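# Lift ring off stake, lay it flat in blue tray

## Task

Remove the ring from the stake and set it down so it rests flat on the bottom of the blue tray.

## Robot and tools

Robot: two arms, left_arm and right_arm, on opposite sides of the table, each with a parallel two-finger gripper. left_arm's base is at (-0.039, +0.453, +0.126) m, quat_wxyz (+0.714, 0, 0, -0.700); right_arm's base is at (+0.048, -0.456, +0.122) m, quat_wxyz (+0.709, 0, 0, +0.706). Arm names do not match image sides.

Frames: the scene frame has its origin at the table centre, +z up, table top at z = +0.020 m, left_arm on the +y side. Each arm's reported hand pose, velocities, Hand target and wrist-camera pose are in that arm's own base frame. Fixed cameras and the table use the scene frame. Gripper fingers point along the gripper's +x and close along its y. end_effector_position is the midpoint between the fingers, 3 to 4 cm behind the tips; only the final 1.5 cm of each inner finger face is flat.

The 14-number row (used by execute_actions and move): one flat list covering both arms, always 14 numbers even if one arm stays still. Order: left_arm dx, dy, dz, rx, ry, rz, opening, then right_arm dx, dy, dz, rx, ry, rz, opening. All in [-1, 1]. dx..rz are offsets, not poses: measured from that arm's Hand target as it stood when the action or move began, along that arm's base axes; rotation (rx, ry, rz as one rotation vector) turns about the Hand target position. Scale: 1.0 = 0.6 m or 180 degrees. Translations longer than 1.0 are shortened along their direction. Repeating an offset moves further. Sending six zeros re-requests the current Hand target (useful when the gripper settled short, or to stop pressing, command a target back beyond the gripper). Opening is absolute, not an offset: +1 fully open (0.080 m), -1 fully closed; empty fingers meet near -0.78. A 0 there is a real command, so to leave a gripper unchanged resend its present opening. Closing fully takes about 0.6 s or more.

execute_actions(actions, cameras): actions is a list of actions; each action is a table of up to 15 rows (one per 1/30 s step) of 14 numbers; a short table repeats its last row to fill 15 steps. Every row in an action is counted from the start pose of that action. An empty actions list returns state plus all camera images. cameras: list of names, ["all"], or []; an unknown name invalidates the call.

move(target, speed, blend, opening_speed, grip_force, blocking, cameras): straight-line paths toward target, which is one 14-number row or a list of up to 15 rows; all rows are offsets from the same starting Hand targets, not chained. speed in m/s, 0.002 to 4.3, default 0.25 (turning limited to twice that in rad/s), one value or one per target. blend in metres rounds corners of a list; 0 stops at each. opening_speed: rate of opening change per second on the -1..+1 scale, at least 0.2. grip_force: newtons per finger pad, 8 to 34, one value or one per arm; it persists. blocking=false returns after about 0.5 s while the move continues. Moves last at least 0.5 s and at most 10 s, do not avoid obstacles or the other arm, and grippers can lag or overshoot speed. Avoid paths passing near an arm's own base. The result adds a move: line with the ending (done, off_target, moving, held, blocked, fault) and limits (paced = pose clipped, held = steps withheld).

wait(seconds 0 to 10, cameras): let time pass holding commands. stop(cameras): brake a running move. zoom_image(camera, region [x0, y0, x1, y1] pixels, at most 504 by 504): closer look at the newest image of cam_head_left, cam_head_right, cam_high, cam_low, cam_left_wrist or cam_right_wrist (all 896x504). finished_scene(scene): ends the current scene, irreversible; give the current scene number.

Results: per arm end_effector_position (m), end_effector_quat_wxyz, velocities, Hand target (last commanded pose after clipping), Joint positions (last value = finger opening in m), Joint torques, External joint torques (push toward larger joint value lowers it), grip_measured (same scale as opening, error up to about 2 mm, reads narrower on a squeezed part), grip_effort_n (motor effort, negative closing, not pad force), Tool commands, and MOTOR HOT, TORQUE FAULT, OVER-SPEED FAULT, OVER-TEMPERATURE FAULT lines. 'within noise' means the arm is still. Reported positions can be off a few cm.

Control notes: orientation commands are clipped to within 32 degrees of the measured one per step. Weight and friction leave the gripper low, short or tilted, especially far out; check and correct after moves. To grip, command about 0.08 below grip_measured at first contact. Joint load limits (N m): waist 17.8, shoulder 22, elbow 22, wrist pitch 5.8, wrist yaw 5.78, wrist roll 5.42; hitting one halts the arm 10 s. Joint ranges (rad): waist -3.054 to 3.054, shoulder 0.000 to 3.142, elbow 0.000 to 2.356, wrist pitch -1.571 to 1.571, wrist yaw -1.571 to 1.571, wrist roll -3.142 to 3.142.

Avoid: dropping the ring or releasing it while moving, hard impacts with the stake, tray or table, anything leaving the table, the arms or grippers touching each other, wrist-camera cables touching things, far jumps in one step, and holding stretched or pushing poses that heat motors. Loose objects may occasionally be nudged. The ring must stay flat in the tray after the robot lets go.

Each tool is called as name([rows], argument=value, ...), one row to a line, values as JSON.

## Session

execute_actions(actions=[])

zoom_image(camera="cam_high", region=[340, 220, 480, 340])

Scene clock: 0.00 s.
left_arm: end_effector_position=(+0.2650, -0.1098, -0.0192) grip_measured=+1.000 grip_effort_n=n/a end_effector_quat_wxyz=(+0.914, +0.194, +0.355, -0.036) | right_arm: end_effector_position=(+0.2942, -0.2467, +0.2527) grip_measured=+1.000 grip_effort_n=n/a end_effector_quat_wxyz=(+0.836, -0.019, +0.523, -0.165)
Joint positions: left_arm=[-0.668 1.699 0.287 0.526 -0.544 -0.11 0.08] | right_arm=[-0.713 1.627 1.689 -1.114 -0.038 -0.489 0.08]
Joint velocities: within noise
Joint torques (N m): no reading
External joint torques (N m): no reading
Heat: left arm: hottest wrist pitch 31 °C (+0.0 °C/min); right arm: hottest wrist pitch 29 °C (+0.0 °C/min).
Hand target: left_arm +0.2662, -0.1105, -0.0178; +0.915, +0.193, +0.352, -0.036 | right_arm +0.2943, -0.2467, +0.2535; +0.837, -0.020, +0.522, -0.165
Tool commands: left_gripper/opening=+1.0 right_gripper/opening=+1.0
camera_calibration:
cam_left_wrist: T_world_to_cam=[[-0.172833, -0.919725, -0.352469, -0.0474941], [-0.774405, 0.348016, -0.528376, 0.277763], [0.608626, 0.181633, -0.772388, -0.0806676], [0, 0, 0, 1]] pos_world=[0.255989, -0.125696, 0.0677166]
cam_right_wrist: T_world_to_cam=[[-0.274401, -0.940634, 0.199778, -0.190602], [-0.951397, 0.235356, -0.198622, 0.425217], [0.139812, -0.244571, -0.959499, 0.219147], [0, 0, 0, 1]] pos_world=[0.321609, -0.225767, 0.332807]

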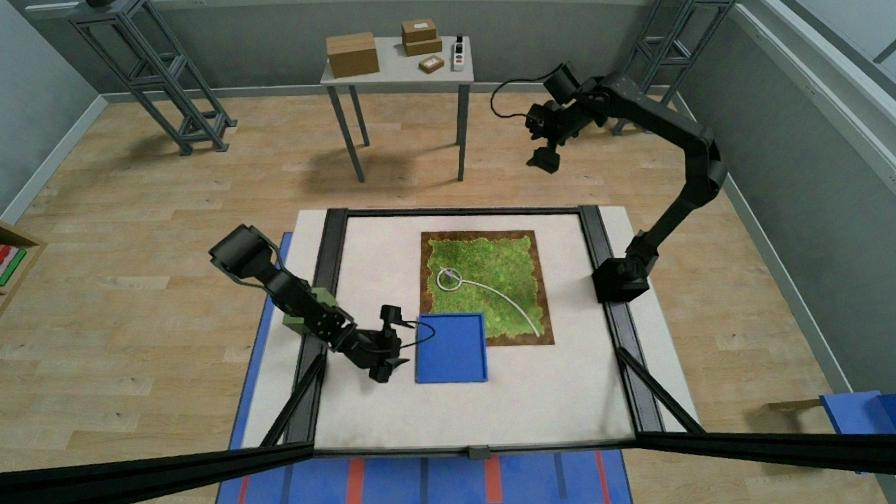

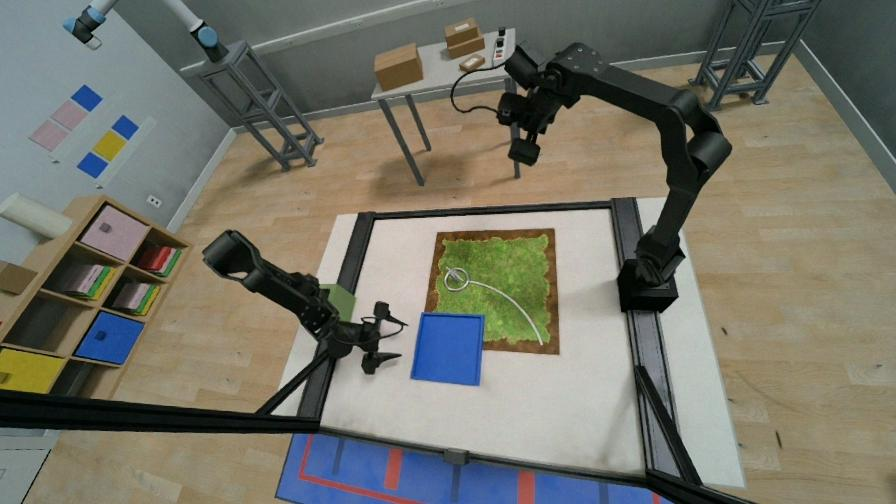

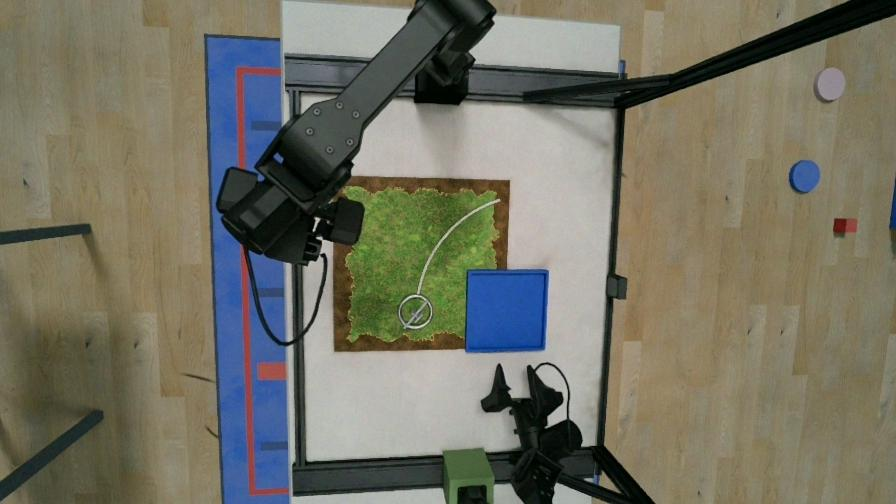

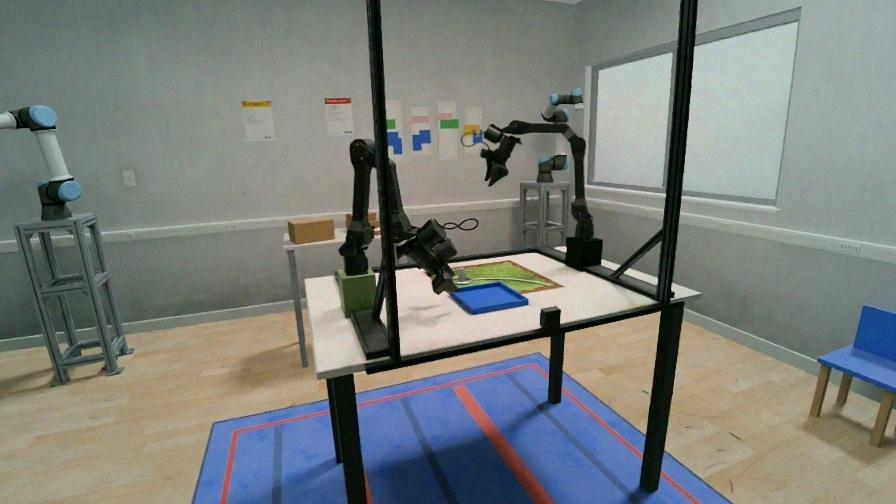

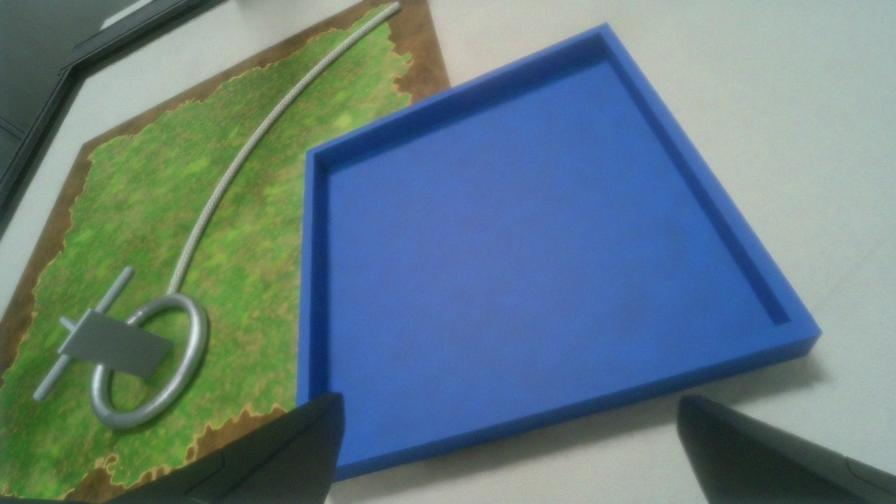

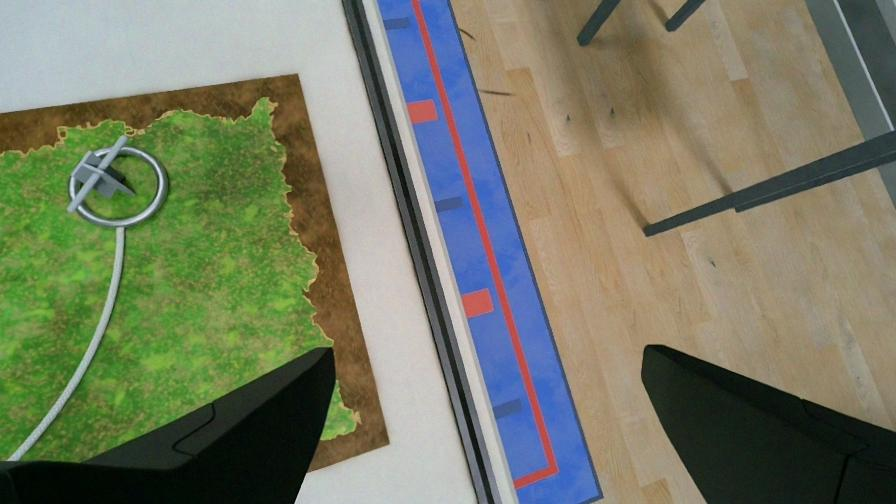

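Scaled by 3.600 from the camera's 896x504 image, which has a finer 1280x720 frame.

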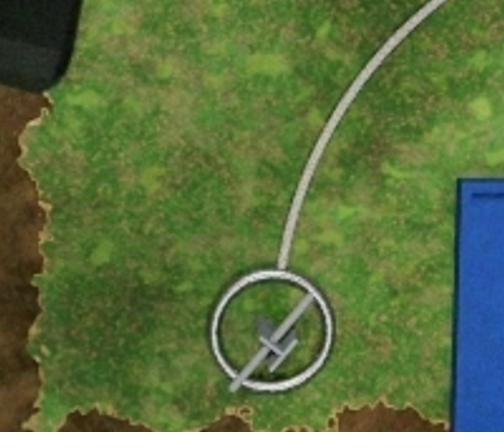

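zoom_image(camera="cam_left_wrist", region=[20, 240, 230, 440])

zoom_image(camera="cam_high", region=[390, 285, 445, 340])

zoom_image(camera="cam_right_wrist", region=[50, 110, 190, 250])

Scaled by 2.400 from the camera's 896x504 image, which has a finer 1280x720 frame.

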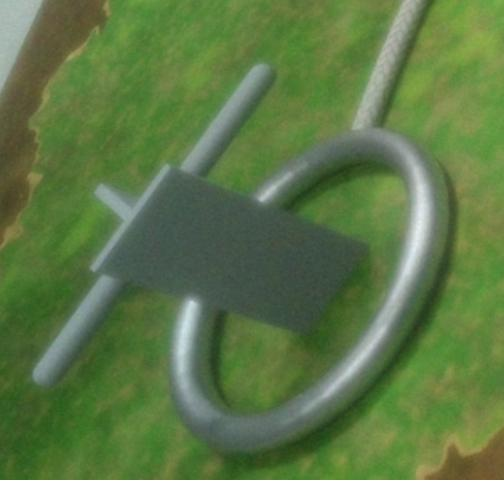

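Scaled by 9.164 from the camera's 896x504 image, which has a finer 1280x720 frame.

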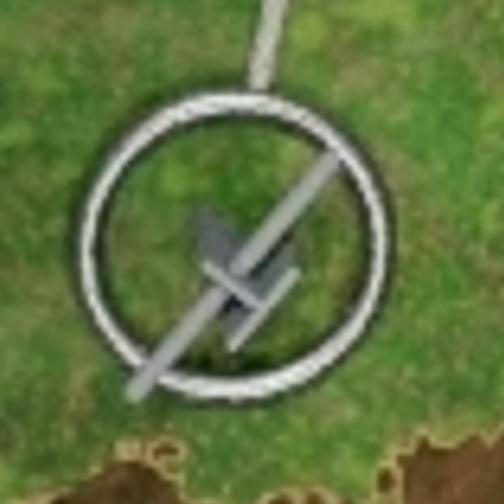

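Scaled by 3.600 from the camera's 896x504 image, which has a finer 1280x720 frame.

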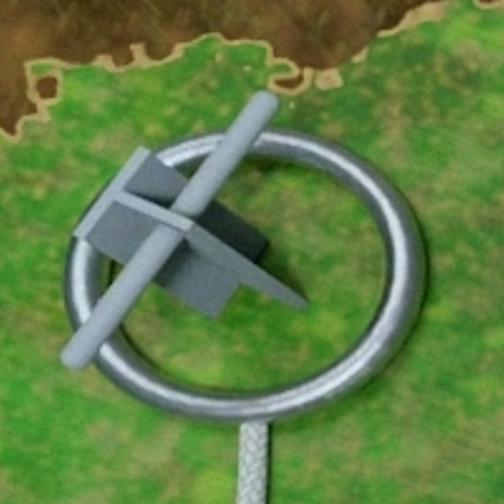

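move(target=[0.1863, 0.3308, 0.1047, 0.0965, 0.2209, -0.0530, -0.25, 0, 0, 0, 0, 0, 0, 1], speed=0.35, cameras=["cam_left_wrist", "cam_high"])

Scene clock: 458.40 s.
left_arm: end_effector_position=(+0.3754, +0.0868, +0.0436) grip_measured=-0.247 grip_effort_n=-16.0 end_effector_quat_wxyz=(+0.697, +0.327, +0.626, -0.123) | right_arm: end_effector_position=(+0.2942, -0.2467, +0.2527) grip_measured=+1.000 grip_effort_n=1.2 end_effector_quat_wxyz=(+0.836, -0.019, +0.523, -0.165)
Joint positions: left_arm=[0.145 1.897 1.247 -0.696 -0.211 0.825 0.024] | right_arm=[-0.713 1.627 1.689 -1.114 -0.038 -0.489 0.08]
Joint torques (N m): left_arm=[-0.16 -6.81 5.7 0.32 -0.33 0.06] | right_arm=[-0.05 -6.23 6.94 1.22 -0.12 0.01]
External joint torques (N m): left_arm=[-0.22 0.81 0.39 -0.32 -0.23 0.08] | right_arm=[-0.05 0.43 0.74 0.1 -0.07 0]
Heat: left arm: hottest wrist pitch 37 °C (+0.0 °C/min); right arm: hottest shoulder 35 °C (+1.0 °C/min).
Hand target: left_arm +0.3780, +0.0879, +0.0450; +0.697, +0.330, +0.625, -0.121 | right_arm +0.2943, -0.2467, +0.2535; +0.837, -0.020, +0.522, -0.165
Off the commanded pose: left_arm 0.003 m, 0 deg | right_arm 0.001 m, 0 deg.
move: done
camera_calibration:
cam_left_wrist: T_world_to_cam=[[-0.570479, -0.747846, -0.33953, 0.308422], [-0.820191, 0.540334, 0.187952, 0.297154], [0.0429002, 0.385702, -0.921625, 0.0662298], [0, 0, 0, 1]] pos_world=[0.41683, 0.0445452, 0.109907]
Images, in order (width x height): cam_high 896x504, cam_left_wrist 896x504.

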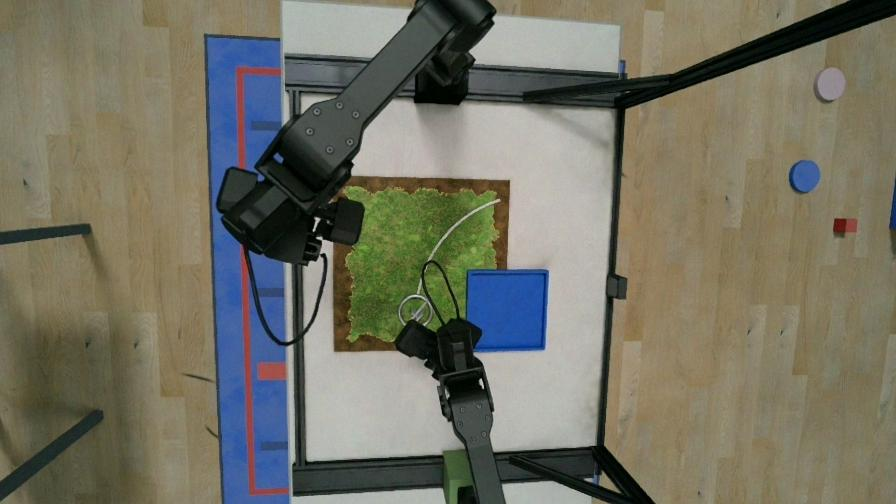

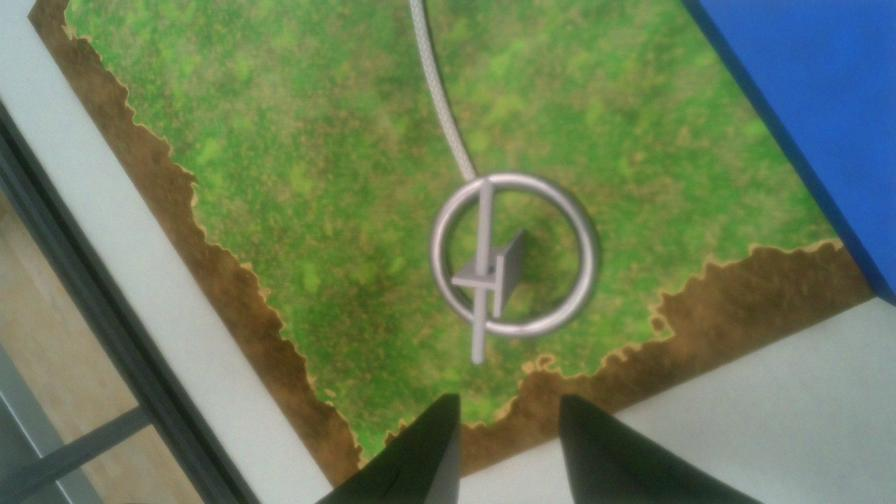

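zoom_image(camera="cam_left_wrist", region=[410, 160, 630, 380])

Scaled by 2.291 from the camera's 896x504 image, which has a finer 1280x720 frame.

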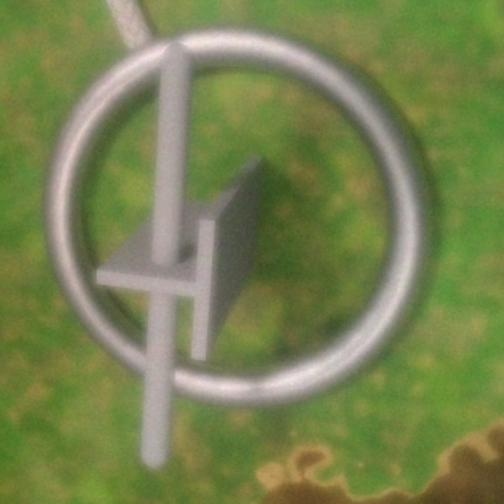

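move(target=[0.0055, -0.0263, -0.1300, -0.0220, 0.0170, 0, -0.3, 0, 0, 0, 0, 0, 0, 1], speed=0.2, cameras=["cam_left_wrist"])

Scene clock: 596.20 s.
left_arm: end_effector_position=(+0.3805, +0.0739, -0.0316) grip_measured=-0.297 grip_effort_n=-16.0 end_effector_quat_wxyz=(+0.689, +0.304, +0.640, -0.149) | right_arm: end_effector_position=(+0.2942, -0.2467, +0.2527) grip_measured=+1.000 grip_effort_n=1.2 end_effector_quat_wxyz=(+0.836, -0.019, +0.523, -0.165)
Joint positions: left_arm=[0.128 2.087 1.204 -0.527 -0.166 0.798 0.022] | right_arm=[-0.713 1.627 1.689 -1.114 -0.038 -0.489 0.08]
Joint torques (N m): left_arm=[-0.23 -7.35 3.94 0.67 0.13 -0.04] | right_arm=[-0.05 -6.23 6.92 1.21 -0.12 0.01]
External joint torques (N m): left_arm=[-0.31 0.94 -0.83 0.08 0.2 -0.03] | right_arm=[-0.08 0.43 0.71 0.09 -0.07 -0.01]
Heat: left arm: hottest shoulder 36 °C (+0.0 °C/min); right arm: hottest shoulder 35 °C (+0.0 °C/min).
Hand target: left_arm +0.3813, +0.0722, -0.0329; +0.691, +0.303, +0.639, -0.151 | right_arm +0.2943, -0.2467, +0.2535; +0.837, -0.020, +0.522, -0.165
Off the commanded pose: left_arm 0.002 m, 0 deg | right_arm 0.001 m, 0 deg.
move: done
camera_calibration:
cam_left_wrist: T_world_to_cam=[[-0.586856, -0.76465, -0.26629, 0.285922], [-0.809672, 0.551946, 0.199466, 0.318106], [-0.00554399, 0.332666, -0.943029, 0.0233459], [0, 0, 0, 1]] pos_world=[0.425486, 0.035286, 0.0347025]
Images, in order (width x height): cam_left_wrist 896x504.

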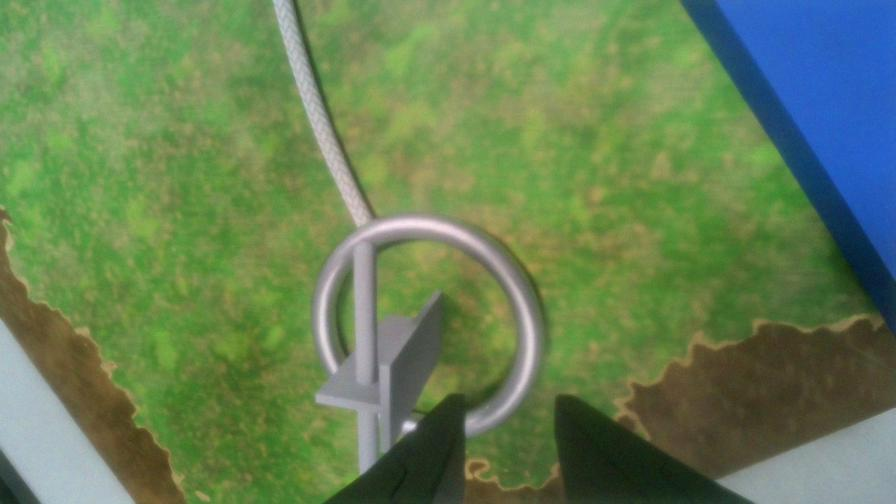

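move([
  [0.0045, -0.0035, -0.0452, 0, 0, 0, -0.42, 0, 0, 0, 0, 0, 0, 1],
  [0.0045, -0.0035, -0.0768, 0, 0, 0, -0.42, 0, 0, 0, 0, 0, 0, 1],
], speed=[0.15, 0.04], blend=[0.004, 0], cameras=["cam_left_wrist"])

Scene clock: 640.43 s.
left_arm: end_effector_position=(+0.3849, +0.0720, -0.0764) grip_measured=-0.417 grip_effort_n=-16.0 end_effector_quat_wxyz=(+0.691, +0.304, +0.639, -0.148) | right_arm: end_effector_position=(+0.2942, -0.2467, +0.2527) grip_measured=+1.000 grip_effort_n=1.2 end_effector_quat_wxyz=(+0.836, -0.019, +0.523, -0.165)
Joint positions: left_arm=[0.121 2.209 1.182 -0.379 -0.166 0.791 0.016] | right_arm=[-0.713 1.627 1.689 -1.114 -0.038 -0.489 0.08]
Joint torques (N m): left_arm=[-0.21 -7.61 3.15 0.69 0.09 -0.08] | right_arm=[-0.03 -6.22 6.93 1.21 -0.12 0.01]
External joint torques (N m): left_arm=[-0.22 0.84 -0.96 0.15 0.17 -0.07] | right_arm=[-0.08 0.43 0.73 0.09 -0.06 0]
Heat: left arm: hottest shoulder 38 °C (+2.0 °C/min); right arm: hottest shoulder 35 °C (+0.0 °C/min).
Hand target: left_arm +0.3839, +0.0701, -0.0790; +0.691, +0.303, +0.639, -0.151 | right_arm +0.2943, -0.2467, +0.2535; +0.837, -0.020, +0.522, -0.165
Off the commanded pose: left_arm 0.003 m, 0 deg | right_arm 0.001 m, 0 deg.
move: done
camera_calibration:
cam_left_wrist: T_world_to_cam=[[-0.58524, -0.765082, -0.268595, 0.274319], [-0.810859, 0.551652, 0.195418, 0.331725], [-0.00133961, 0.332159, -0.943222, -0.0198827], [0, 0, 0, 1]] pos_world=[0.429498, 0.0334846, -0.00989787]
Images, in order (width x height): cam_left_wrist 896x504.

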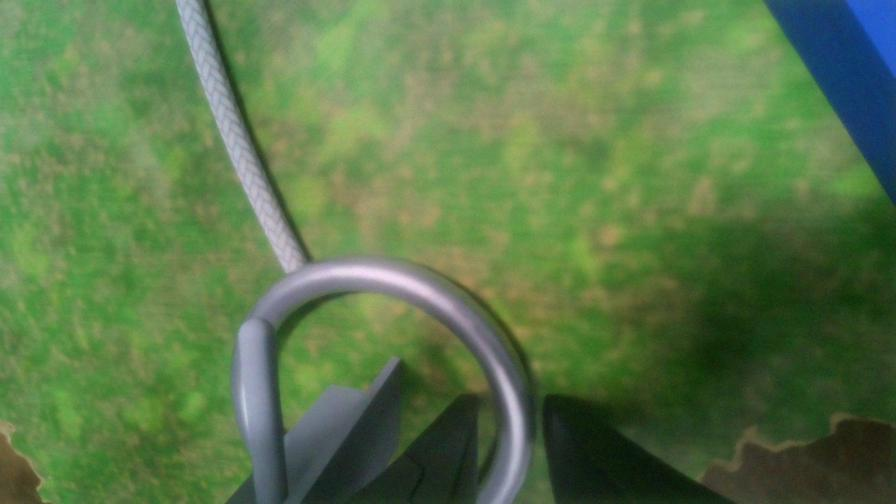

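move(target=[0, 0, -0.0117, 0, 0, 0, -0.42, 0, 0, 0, 0, 0, 0, 1], speed=0.04)

Scene clock: 653.00 s.
left_arm: end_effector_position=(+0.3858, +0.0718, -0.0780) grip_measured=-0.417 grip_effort_n=-16.0 end_effector_quat_wxyz=(+0.693, +0.305, +0.637, -0.148) | right_arm: end_effector_position=(+0.2942, -0.2467, +0.2527) grip_measured=+1.000 grip_effort_n=1.6 end_effector_quat_wxyz=(+0.836, -0.019, +0.523, -0.165)
Joint positions: left_arm=[0.121 2.213 1.179 -0.366 -0.166 0.791 0.016] | right_arm=[-0.713 1.627 1.689 -1.114 -0.038 -0.489 0.08]
Joint torques (N m): left_arm=[-0.18 -5.81 3.08 1.44 0.1 -0.08] | right_arm=[-0.04 -6.23 6.92 1.22 -0.12 0.01]
External joint torques (N m): left_arm=[-0.13 2.73 -1.12 0.86 0.17 -0.07] | right_arm=[-0.01 0.46 0.67 0.08 -0.07 -0.01]
Heat: left arm: hottest shoulder 39 °C (+3.0 °C/min); right arm: hottest shoulder 35 °C (+0.0 °C/min).
Hand target: left_arm +0.3840, +0.0700, -0.0860; +0.691, +0.303, +0.639, -0.151 | right_arm +0.2943, -0.2467, +0.2535; +0.837, -0.020, +0.522, -0.165
Off the commanded pose: left_arm 0.008 m, 1 deg | right_arm 0.001 m, 0 deg.
move: done

move([
  [0, 0, 0, 0, 0, 0, -0.72, 0, 0, 0, 0, 0, 0, 1],
  [0.0037, 0.0048, 0.0633, 0, 0, 0, -0.72, 0, 0, 0, 0, 0, 0, 1],
], speed=[0.1, 0.1], opening_speed=0.5, cameras=["cam_left_wrist"])

Scene clock: 672.27 s.
left_arm: end_effector_position=(+0.3802, +0.0715, -0.0560) grip_measured=-0.628 grip_effort_n=-83.5 end_effector_quat_wxyz=(+0.683, +0.301, +0.648, -0.155) | right_arm: end_effector_position=(+0.2942, -0.2467, +0.2527) grip_measured=+1.000 grip_effort_n=2.1 end_effector_quat_wxyz=(+0.836, -0.019, +0.523, -0.165)
Joint positions: left_arm=[0.123 2.157 1.203 -0.48 -0.164 0.794 0.007] | right_arm=[-0.713 1.627 1.689 -1.114 -0.038 -0.489 0.08]
Joint torques (N m): left_arm=[0.28 -9.84 4.73 0.27 0.05 0.05] | right_arm=[-0.05 -6.22 6.93 1.22 -0.12 0.01]
External joint torques (N m): left_arm=[0.29 -1.44 0.34 -0.24 0.12 0.06] | right_arm=[-0.09 0.44 0.7 0.09 -0.07 0]
Heat: left arm: hottest shoulder 36 °C (-2.0 °C/min); right arm: hottest shoulder 35 °C (+0.0 °C/min).
Hand target: left_arm +0.3862, +0.0730, -0.0480; +0.691, +0.303, +0.639, -0.151 | right_arm +0.2943, -0.2467, +0.2535; +0.837, -0.020, +0.522, -0.165
Off the commanded pose: left_arm 0.010 m, 1 deg | right_arm 0.001 m, 0 deg.
move: off_target (left_arm)
camera_calibration:
cam_left_wrist: T_world_to_cam=[[-0.593433, -0.765685, -0.248122, 0.280971], [-0.804428, 0.553848, 0.21482, 0.322746], [-0.0270629, 0.327077, -0.94461, 0.00952258], [0, 0, 0, 1]] pos_world=[0.426622, 0.0332685, 0.00937776]
Images, in order (width x height): cam_left_wrist 896x504.

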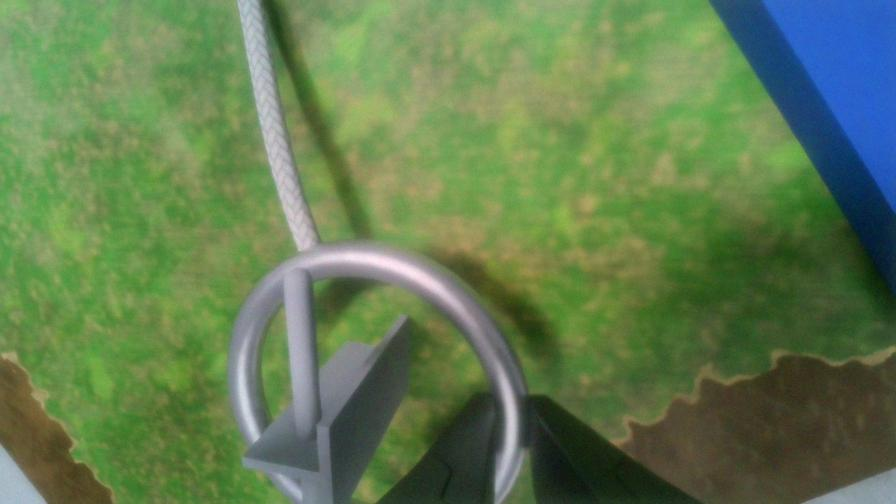

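move(target=[0.0037, 0.0108, 0.0100, -0.0747, -0.0968, 0, -0.72, 0, 0, 0, 0, 0, 0, 1], speed=0.15, cameras=["cam_left_wrist"])

Scene clock: 756.63 s.
left_arm: end_effector_position=(+0.3852, +0.0786, -0.0490) grip_measured=-0.628 grip_effort_n=-83.5 end_effector_quat_wxyz=(+0.804, +0.236, +0.515, -0.179) | right_arm: end_effector_position=(+0.2942, -0.2467, +0.2527) grip_measured=+1.000 grip_effort_n=1.6 end_effector_quat_wxyz=(+0.836, -0.019, +0.523, -0.165)
Joint positions: left_arm=[0.257 2.045 0.967 -0.098 0.147 0.838 0.007] | right_arm=[-0.713 1.627 1.689 -1.114 -0.038 -0.489 0.08]
Joint torques (N m): left_arm=[0.16 -9.38 3.45 1.22 0.44 0.08] | right_arm=[-0.04 -6.23 6.93 1.21 -0.11 0.01]
External joint torques (N m): left_arm=[0.1 -1.74 -0.88 0.34 0.33 0.09] | right_arm=[-0.09 0.42 0.73 0.1 -0.06 0]
Heat: left arm: hottest shoulder 41 °C (+3.0 °C/min); right arm: hottest shoulder 35 °C (+0.0 °C/min).
Hand target: left_arm +0.3884, +0.0795, -0.0420; +0.810, +0.240, +0.505, -0.177 | right_arm +0.2943, -0.2467, +0.2535; +0.837, -0.020, +0.522, -0.165
Off the commanded pose: left_arm 0.008 m, 1 deg | right_arm 0.001 m, 0 deg.
move: done
camera_calibration:
cam_left_wrist: T_world_to_cam=[[-0.512524, -0.827359, -0.229776, 0.26576], [-0.816637, 0.552358, -0.167347, 0.307354], [0.265374, 0.101874, -0.958748, -0.0816398], [0, 0, 0, 1]] pos_world=[0.40887, 0.0584264, 0.0342279]
Images, in order (width x height): cam_left_wrist 896x504.

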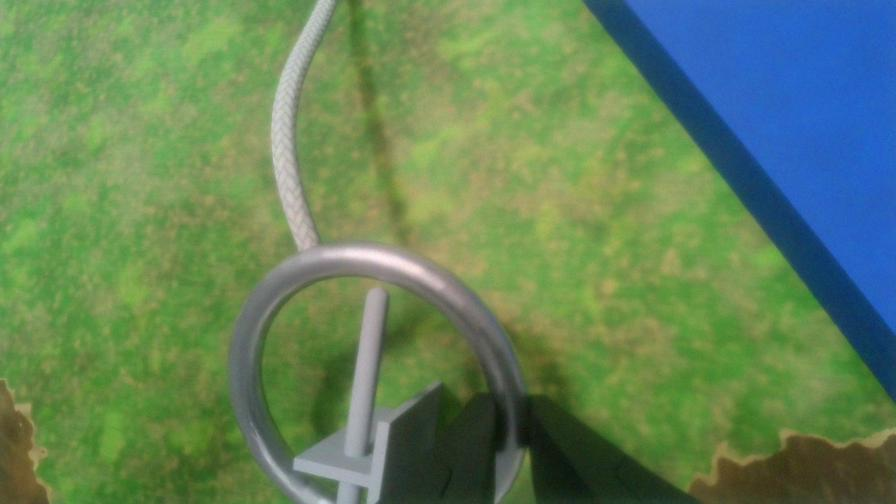

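move(target=[0.001, 0, 0.0183, 0, 0, 0, -0.72, 0, 0, 0, 0, 0, 0, 1], speed=0.08, cameras=["cam_left_wrist"])

Scene clock: 791.47 s.
left_arm: end_effector_position=(+0.3826, +0.0779, -0.0405) grip_measured=-0.628 grip_effort_n=-83.5 end_effector_quat_wxyz=(+0.803, +0.235, +0.517, -0.180) | right_arm: end_effector_position=(+0.2942, -0.2467, +0.2527) grip_measured=+1.000 grip_effort_n=1.2 end_effector_quat_wxyz=(+0.836, -0.019, +0.523, -0.165)
Joint positions: left_arm=[0.257 2.014 0.967 -0.134 0.147 0.838 0.007] | right_arm=[-0.713 1.627 1.689 -1.114 -0.038 -0.489 0.08]
Joint torques (N m): left_arm=[0.17 -9.17 4.76 0.74 0.4 0.09] | right_arm=[-0.04 -6.23 6.92 1.21 -0.11 0]
External joint torques (N m): left_arm=[0.17 -1.55 0.22 -0.17 0.28 0.1] | right_arm=[-0.12 0.5 0.65 0.07 -0.06 -0.01]
Heat: left arm: hottest shoulder 41 °C (+1.0 °C/min); right arm: hottest shoulder 35 °C (+0.0 °C/min).
Hand target: left_arm +0.3891, +0.0795, -0.0310; +0.810, +0.240, +0.505, -0.177 | right_arm +0.2943, -0.2467, +0.2535; +0.837, -0.020, +0.522, -0.165
Off the commanded pose: left_arm 0.012 m, 2 deg | right_arm 0.001 m, 0 deg.
move: off_target (left_arm)
camera_calibration:
cam_left_wrist: T_world_to_cam=[[-0.513692, -0.82768, -0.225979, 0.266434], [-0.817511, 0.552115, -0.163843, 0.307583], [0.260376, 0.100575, -0.960255, -0.0707992], [0, 0, 0, 1]] pos_world=[0.406753, 0.0578218, 0.0426186]
Images, in order (width x height): cam_left_wrist 896x504.

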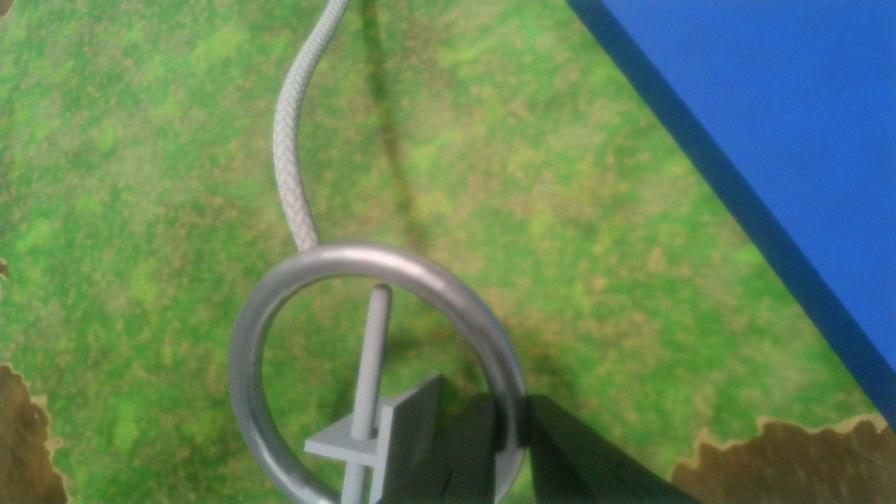

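move(target=[-0.0150, 0.0115, 0, 0, 0, 0, -0.72, 0, 0, 0, 0, 0, 0, 1], speed=0.06)

Scene clock: 821.20 s.
left_arm: end_effector_position=(+0.3771, +0.0853, -0.0378) grip_measured=-0.628 grip_effort_n=-83.5 end_effector_quat_wxyz=(+0.804, +0.236, +0.515, -0.179) | right_arm: end_effector_position=(+0.2942, -0.2467, +0.2527) grip_measured=+1.000 grip_effort_n=1.6 end_effector_quat_wxyz=(+0.836, -0.019, +0.523, -0.165)
Joint positions: left_arm=[0.284 1.995 0.95 -0.134 0.158 0.862 0.007] | right_arm=[-0.713 1.627 1.689 -1.114 -0.038 -0.489 0.08]
Joint torques (N m): left_arm=[0.56 -8.97 3.53 1.25 0.41 0.05] | right_arm=[-0.05 -6.23 6.93 1.21 -0.11 0.01]
External joint torques (N m): left_arm=[0.54 -1.54 -0.9 0.38 0.29 0.06] | right_arm=[-0.05 0.43 0.69 0.07 -0.07 0]
Heat: left arm: hottest shoulder 47 °C (+6.1 °C/min); right arm: hottest shoulder 35 °C (+0.0 °C/min).
Hand target: left_arm +0.3801, +0.0863, -0.0310; +0.810, +0.240, +0.505, -0.177 | right_arm +0.2943, -0.2467, +0.2535; +0.837, -0.020, +0.522, -0.165
Off the commanded pose: left_arm 0.008 m, 1 deg | right_arm 0.001 m, 0 deg.
move: done

move(target=[-0.0242, 0.0125, -0.0058, 0, 0, 0, -0.72, 0, 0, 0, 0, 0, 0, 1], speed=0.06, cameras=["cam_left_wrist"])

Scene clock: 831.63 s.
left_arm: end_effector_position=(+0.3627, +0.0929, -0.0408) grip_measured=-0.628 grip_effort_n=-83.5 end_effector_quat_wxyz=(+0.805, +0.236, +0.515, -0.179) | right_arm: end_effector_position=(+0.2942, -0.2467, +0.2527) grip_measured=+1.000 grip_effort_n=1.2 end_effector_quat_wxyz=(+0.836, -0.019, +0.523, -0.165)
Joint positions: left_arm=[0.319 1.972 0.895 -0.108 0.171 0.895 0.007] | right_arm=[-0.713 1.627 1.689 -1.114 -0.038 -0.489 0.08]
Joint torques (N m): left_arm=[0.02 -8.78 3.41 1.16 0.44 0.06] | right_arm=[-0.06 -6.21 6.93 1.21 -0.12 0.01]
External joint torques (N m): left_arm=[0.02 -1.63 -0.9 0.29 0.31 0.07] | right_arm=[-0.01 0.54 0.64 0.07 -0.08 0]
Heat: left arm: hottest shoulder 46 °C (+5.0 °C/min); right arm: hottest shoulder 35 °C (+0.0 °C/min).
Hand target: left_arm +0.3656, +0.0939, -0.0344; +0.810, +0.239, +0.505, -0.177 | right_arm +0.2943, -0.2467, +0.2535; +0.837, -0.020, +0.522, -0.165
Off the commanded pose: left_arm 0.007 m, 1 deg | right_arm 0.001 m, 0 deg.
move: done
camera_calibration:
cam_left_wrist: T_world_to_cam=[[-0.511887, -0.827886, -0.229296, 0.267745], [-0.816746, 0.551752, -0.168804, 0.282468], [0.266265, 0.100868, -0.958608, -0.0695262], [0, 0, 0, 1]] pos_world=[0.386272, 0.072823, 0.0424262]
Images, in order (width x height): cam_left_wrist 896x504.

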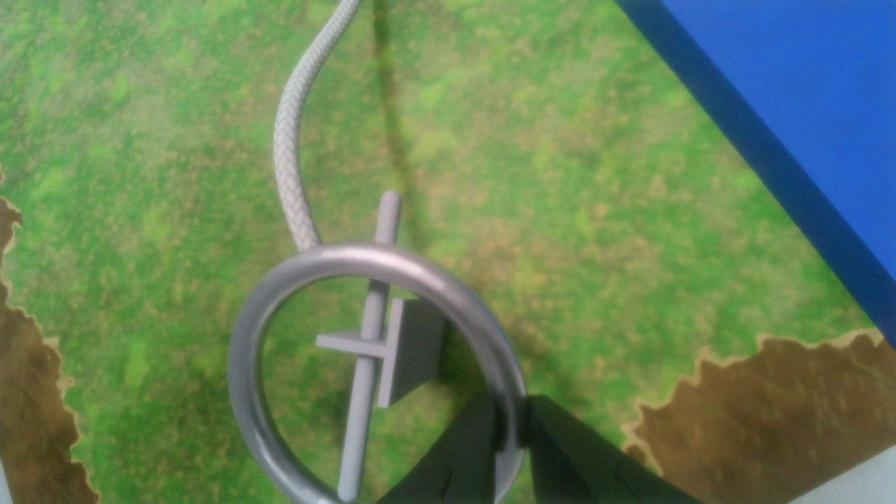

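move([
  [0.0042, 0.0008, 0.0200, 0, 0, 0, -0.72, 0, 0, 0, 0, 0, 0, 1],
  [0.0050, 0.0010, 0.1000, 0, 0, 0, -0.72, 0, 0, 0, 0, 0, 0, 1],
], speed=[0.06, 0.12], blend=[0.003, 0], cameras=["cam_left_wrist"])

Scene clock: 893.70 s.
left_arm: end_effector_position=(+0.3629, +0.0930, +0.0163) grip_measured=-0.628 grip_effort_n=-83.5 end_effector_quat_wxyz=(+0.803, +0.235, +0.517, -0.180) | right_arm: end_effector_position=(+0.2942, -0.2467, +0.2527) grip_measured=+1.000 grip_effort_n=1.2 end_effector_quat_wxyz=(+0.836, -0.019, +0.523, -0.165)
Joint positions: left_arm=[0.319 1.821 0.981 -0.351 0.171 0.895 0.007] | right_arm=[-0.713 1.627 1.689 -1.114 -0.038 -0.489 0.08]
Joint torques (N m): left_arm=[0.18 -8.27 5.62 0.75 0.43 0.05] | right_arm=[-0.04 -6.21 6.91 1.21 -0.12 0.01]
External joint torques (N m): left_arm=[0.19 -1.37 0.49 -0.14 0.29 0.06] | right_arm=[-0.04 0.35 0.77 0.11 -0.07 0]
Heat: left arm: hottest shoulder 42 °C (-3.0 °C/min); right arm: hottest shoulder 35 °C (+0.0 °C/min).
Hand target: left_arm +0.3684, +0.0945, +0.0254; +0.810, +0.239, +0.506, -0.177 | right_arm +0.2943, -0.2467, +0.2535; +0.837, -0.020, +0.522, -0.165
Off the commanded pose: left_arm 0.011 m, 2 deg | right_arm 0.001 m, 0 deg.
move: off_target (left_arm)
camera_calibration:
cam_left_wrist: T_world_to_cam=[[-0.513477, -0.828117, -0.224862, 0.281587], [-0.817523, 0.551731, -0.165073, 0.292567], [0.260764, 0.0990688, -0.960306, -0.0125982], [0, 0, 0, 1]] pos_world=[0.387054, 0.0730166, 0.0995152]
Images, in order (width x height): cam_left_wrist 896x504.

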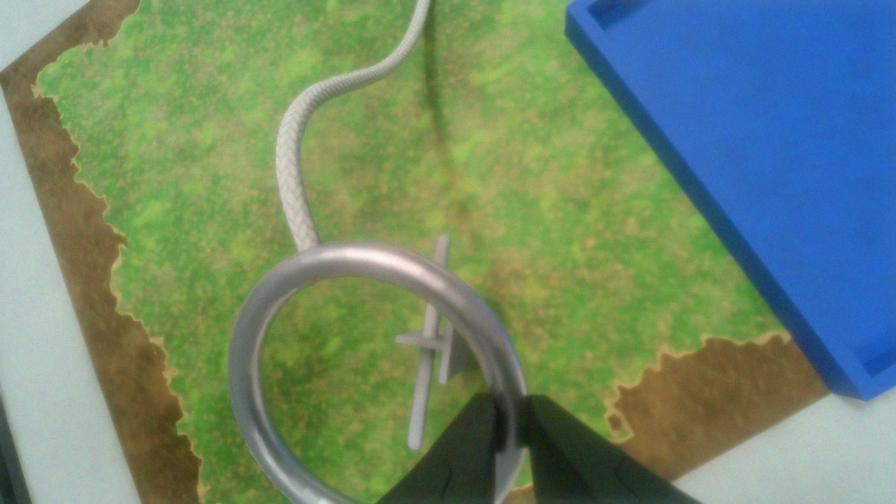

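move(target=[0.0027, -0.3475, -0.0840, 0.1012, 0.0718, -0.1866, -0.72, 0, 0, 0, 0, 0, 0, 1], speed=0.22, cameras=["cam_left_wrist", "cam_high"])

Scene clock: 944.43 s.
left_arm: end_effector_position=(+0.3656, -0.1141, -0.0274) grip_measured=-0.628 grip_effort_n=-83.5 end_effector_quat_wxyz=(+0.614, +0.473, +0.526, -0.350) | right_arm: end_effector_position=(+0.2942, -0.2467, +0.2527) grip_measured=+1.000 grip_effort_n=1.2 end_effector_quat_wxyz=(+0.836, -0.019, +0.523, -0.165)
Joint positions: left_arm=[-0.355 2.058 1.179 -0.523 -0.134 0.908 0.007] | right_arm=[-0.713 1.627 1.689 -1.114 -0.038 -0.489 0.08]
Joint torques (N m): left_arm=[0.43 -7.43 5.25 0.25 -0.3 0.04] | right_arm=[-0.06 -6.22 6.92 1.21 -0.12 0.01]
External joint torques (N m): left_arm=[0.42 0.54 0.61 -0.31 -0.25 0.06] | right_arm=[-0.1 0.47 0.65 0.07 -0.06 0]
Heat: left arm: hottest shoulder 43 °C (+1.0 °C/min); right arm: hottest shoulder 35 °C (+0.0 °C/min).
Hand target: left_arm +0.3701, -0.1141, -0.0250; +0.616, +0.477, +0.523, -0.346 | right_arm +0.2943, -0.2467, +0.2535; +0.837, -0.020, +0.522, -0.165
Off the commanded pose: left_arm 0.005 m, 1 deg | right_arm 0.001 m, 0 deg.
move: done
camera_calibration:
cam_left_wrist: T_world_to_cam=[[-0.917942, -0.306994, -0.251271, 0.308186], [-0.358887, 0.91253, 0.196185, 0.285092], [0.169065, 0.270265, -0.947826, 0.0185122], [0, 0, 0, 1]] pos_world=[0.382082, -0.170547, 0.0390537]
Images, in order (width x height): cam_high 896x504, cam_left_wrist 896x504.

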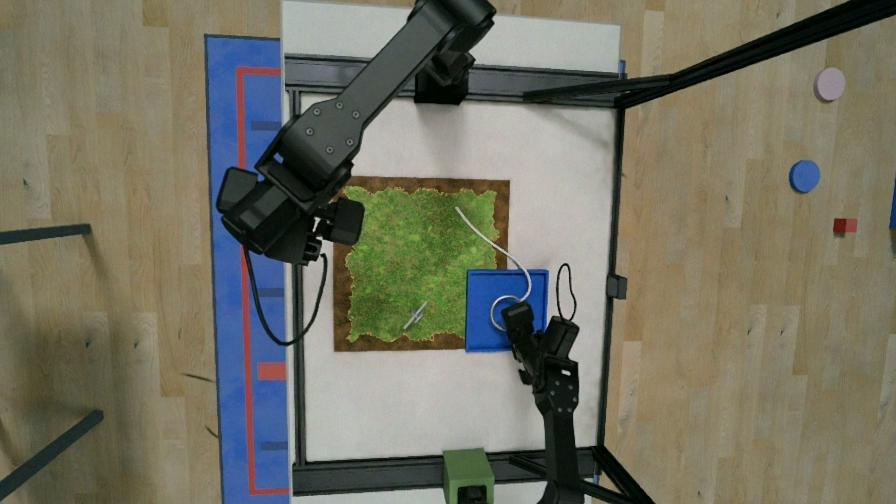

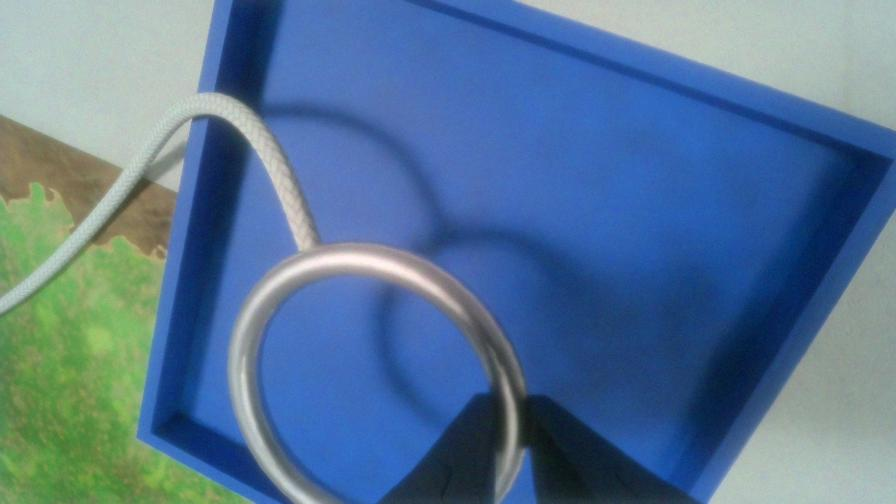

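move([
  [0, 0, -0.0550, 0, 0, 0, -0.72, 0, 0, 0, 0, 0, 0, 1],
  [0, 0, -0.0883, 0, 0, 0, -0.72, 0, 0, 0, 0, 0, 0, 1],
], speed=[0.12, 0.03], blend=[0.004, 0], cameras=["cam_left_wrist"])

Scene clock: 973.03 s.
left_arm: end_effector_position=(+0.3709, -0.1157, -0.0718) grip_measured=-0.628 grip_effort_n=-83.5 end_effector_quat_wxyz=(+0.619, +0.475, +0.520, -0.347) | right_arm: end_effector_position=(+0.2942, -0.2467, +0.2527) grip_measured=+1.000 grip_effort_n=1.2 end_effector_quat_wxyz=(+0.836, -0.019, +0.523, -0.165)
Joint positions: left_arm=[-0.355 2.177 1.148 -0.356 -0.136 0.908 0.007] | right_arm=[-0.713 1.627 1.689 -1.114 -0.038 -0.489 0.08]
Joint torques (N m): left_arm=[0.08 -6.13 3.27 1.32 -0.23 0.06] | right_arm=[-0.04 -6.21 6.91 1.22 -0.12 0]
External joint torques (N m): left_arm=[0.08 2.23 -0.96 0.72 -0.18 0.07] | right_arm=[-0.06 0.49 0.64 0.07 -0.07 -0.01]
Heat: left arm: hottest shoulder 44 °C (+1.0 °C/min); right arm: hottest shoulder 35 °C (+0.0 °C/min).
Hand target: left_arm +0.3702, -0.1142, -0.0778; +0.616, +0.477, +0.523, -0.346 | right_arm +0.2943, -0.2467, +0.2535; +0.837, -0.020, +0.522, -0.165
Off the commanded pose: left_arm 0.006 m, 1 deg | right_arm 0.001 m, 0 deg.
move: done
camera_calibration:
cam_left_wrist: T_world_to_cam=[[-0.913619, -0.308348, -0.264996, 0.298657], [-0.362315, 0.913195, 0.186553, 0.297905], [0.18447, 0.26645, -0.946031, -0.030011], [0, 0, 0, 1]] pos_world=[0.38633, -0.171958, -0.00482352]
Images, in order (width x height): cam_left_wrist 896x504.

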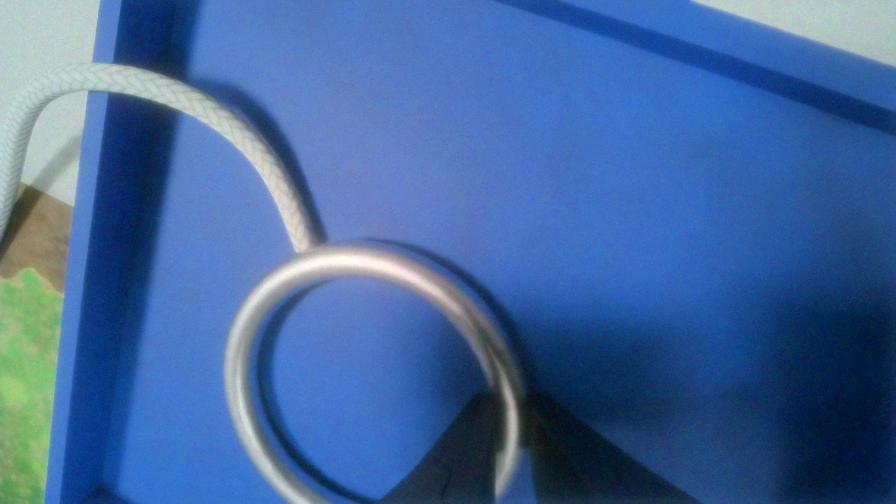

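move([
  [0, 0, 0.0017, 0, 0, 0, -0.22, 0, 0, 0, 0, 0, 0, 1],
  [0.0100, -0.0030, 0.0300, 0, 0, 0, -0.22, 0, 0, 0, 0, 0, 0, 1],
  [0.0080, -0.0025, 0.1500, 0, 0, 0, -0.22, 0, 0, 0, 0, 0, 0, 1],
], speed=[0.05, 0.05, 0.2], blend=[0, 0.003, 0], opening_speed=0.6, cameras=["cam_left_wrist"])

Scene clock: 1002.20 s.
left_arm: end_effector_position=(+0.3725, -0.1134, +0.0071) grip_measured=-0.223 grip_effort_n=14.7 end_effector_quat_wxyz=(+0.612, +0.476, +0.529, -0.346) | right_arm: end_effector_position=(+0.2942, -0.2467, +0.2527) grip_measured=+1.000 grip_effort_n=1.6 end_effector_quat_wxyz=(+0.836, -0.019, +0.523, -0.165)
Joint positions: left_arm=[-0.351 2.01 1.267 -0.663 -0.145 0.909 0.025] | right_arm=[-0.713 1.627 1.689 -1.114 -0.038 -0.489 0.08]
Joint torques (N m): left_arm=[-0.23 -8.6 5.23 0.24 0.11 0.05] | right_arm=[-0.03 -6.22 6.93 1.21 -0.11 0.01]
External joint torques (N m): left_arm=[-0.38 -0.42 0.17 -0.31 0.18 0.06] | right_arm=[-0.06 0.44 0.68 0.07 -0.07 0]
Heat: left arm: hottest shoulder 42 °C (-1.0 °C/min); right arm: hottest shoulder 35 °C (+0.0 °C/min).
Hand target: left_arm +0.3750, -0.1156, +0.0121; +0.616, +0.476, +0.523, -0.346 | right_arm +0.2943, -0.2467, +0.2535; +0.837, -0.020, +0.522, -0.165
Off the commanded pose: left_arm 0.006 m, 1 deg | right_arm 0.001 m, 0 deg.
move: done
camera_calibration:
cam_left_wrist: T_world_to_cam=[[-0.91667, -0.30816, -0.254465, 0.32283], [-0.362866, 0.908593, 0.206852, 0.281167], [0.167462, 0.281952, -0.944701, 0.05186], [0, 0, 0, 1]] pos_world=[0.38927, -0.170604, 0.0729815]
Images, in order (width x height): cam_left_wrist 896x504.

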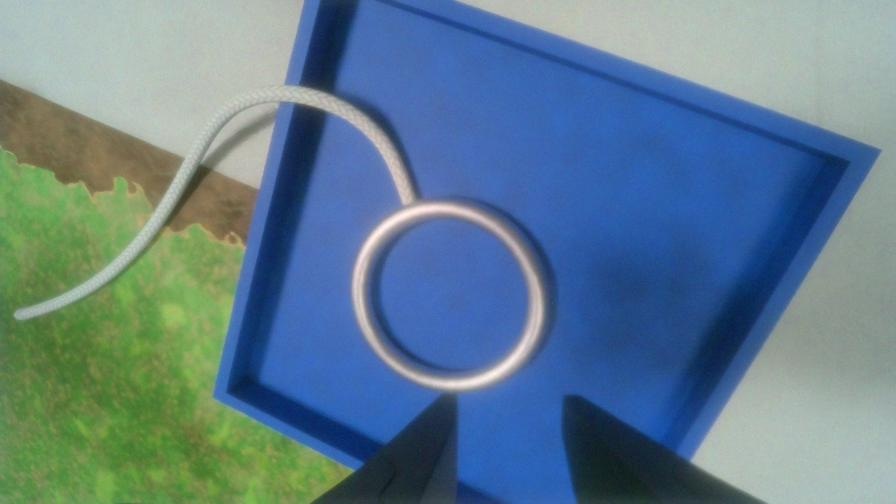

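finished_scene(scene=3)

The scene is finished: the task was done.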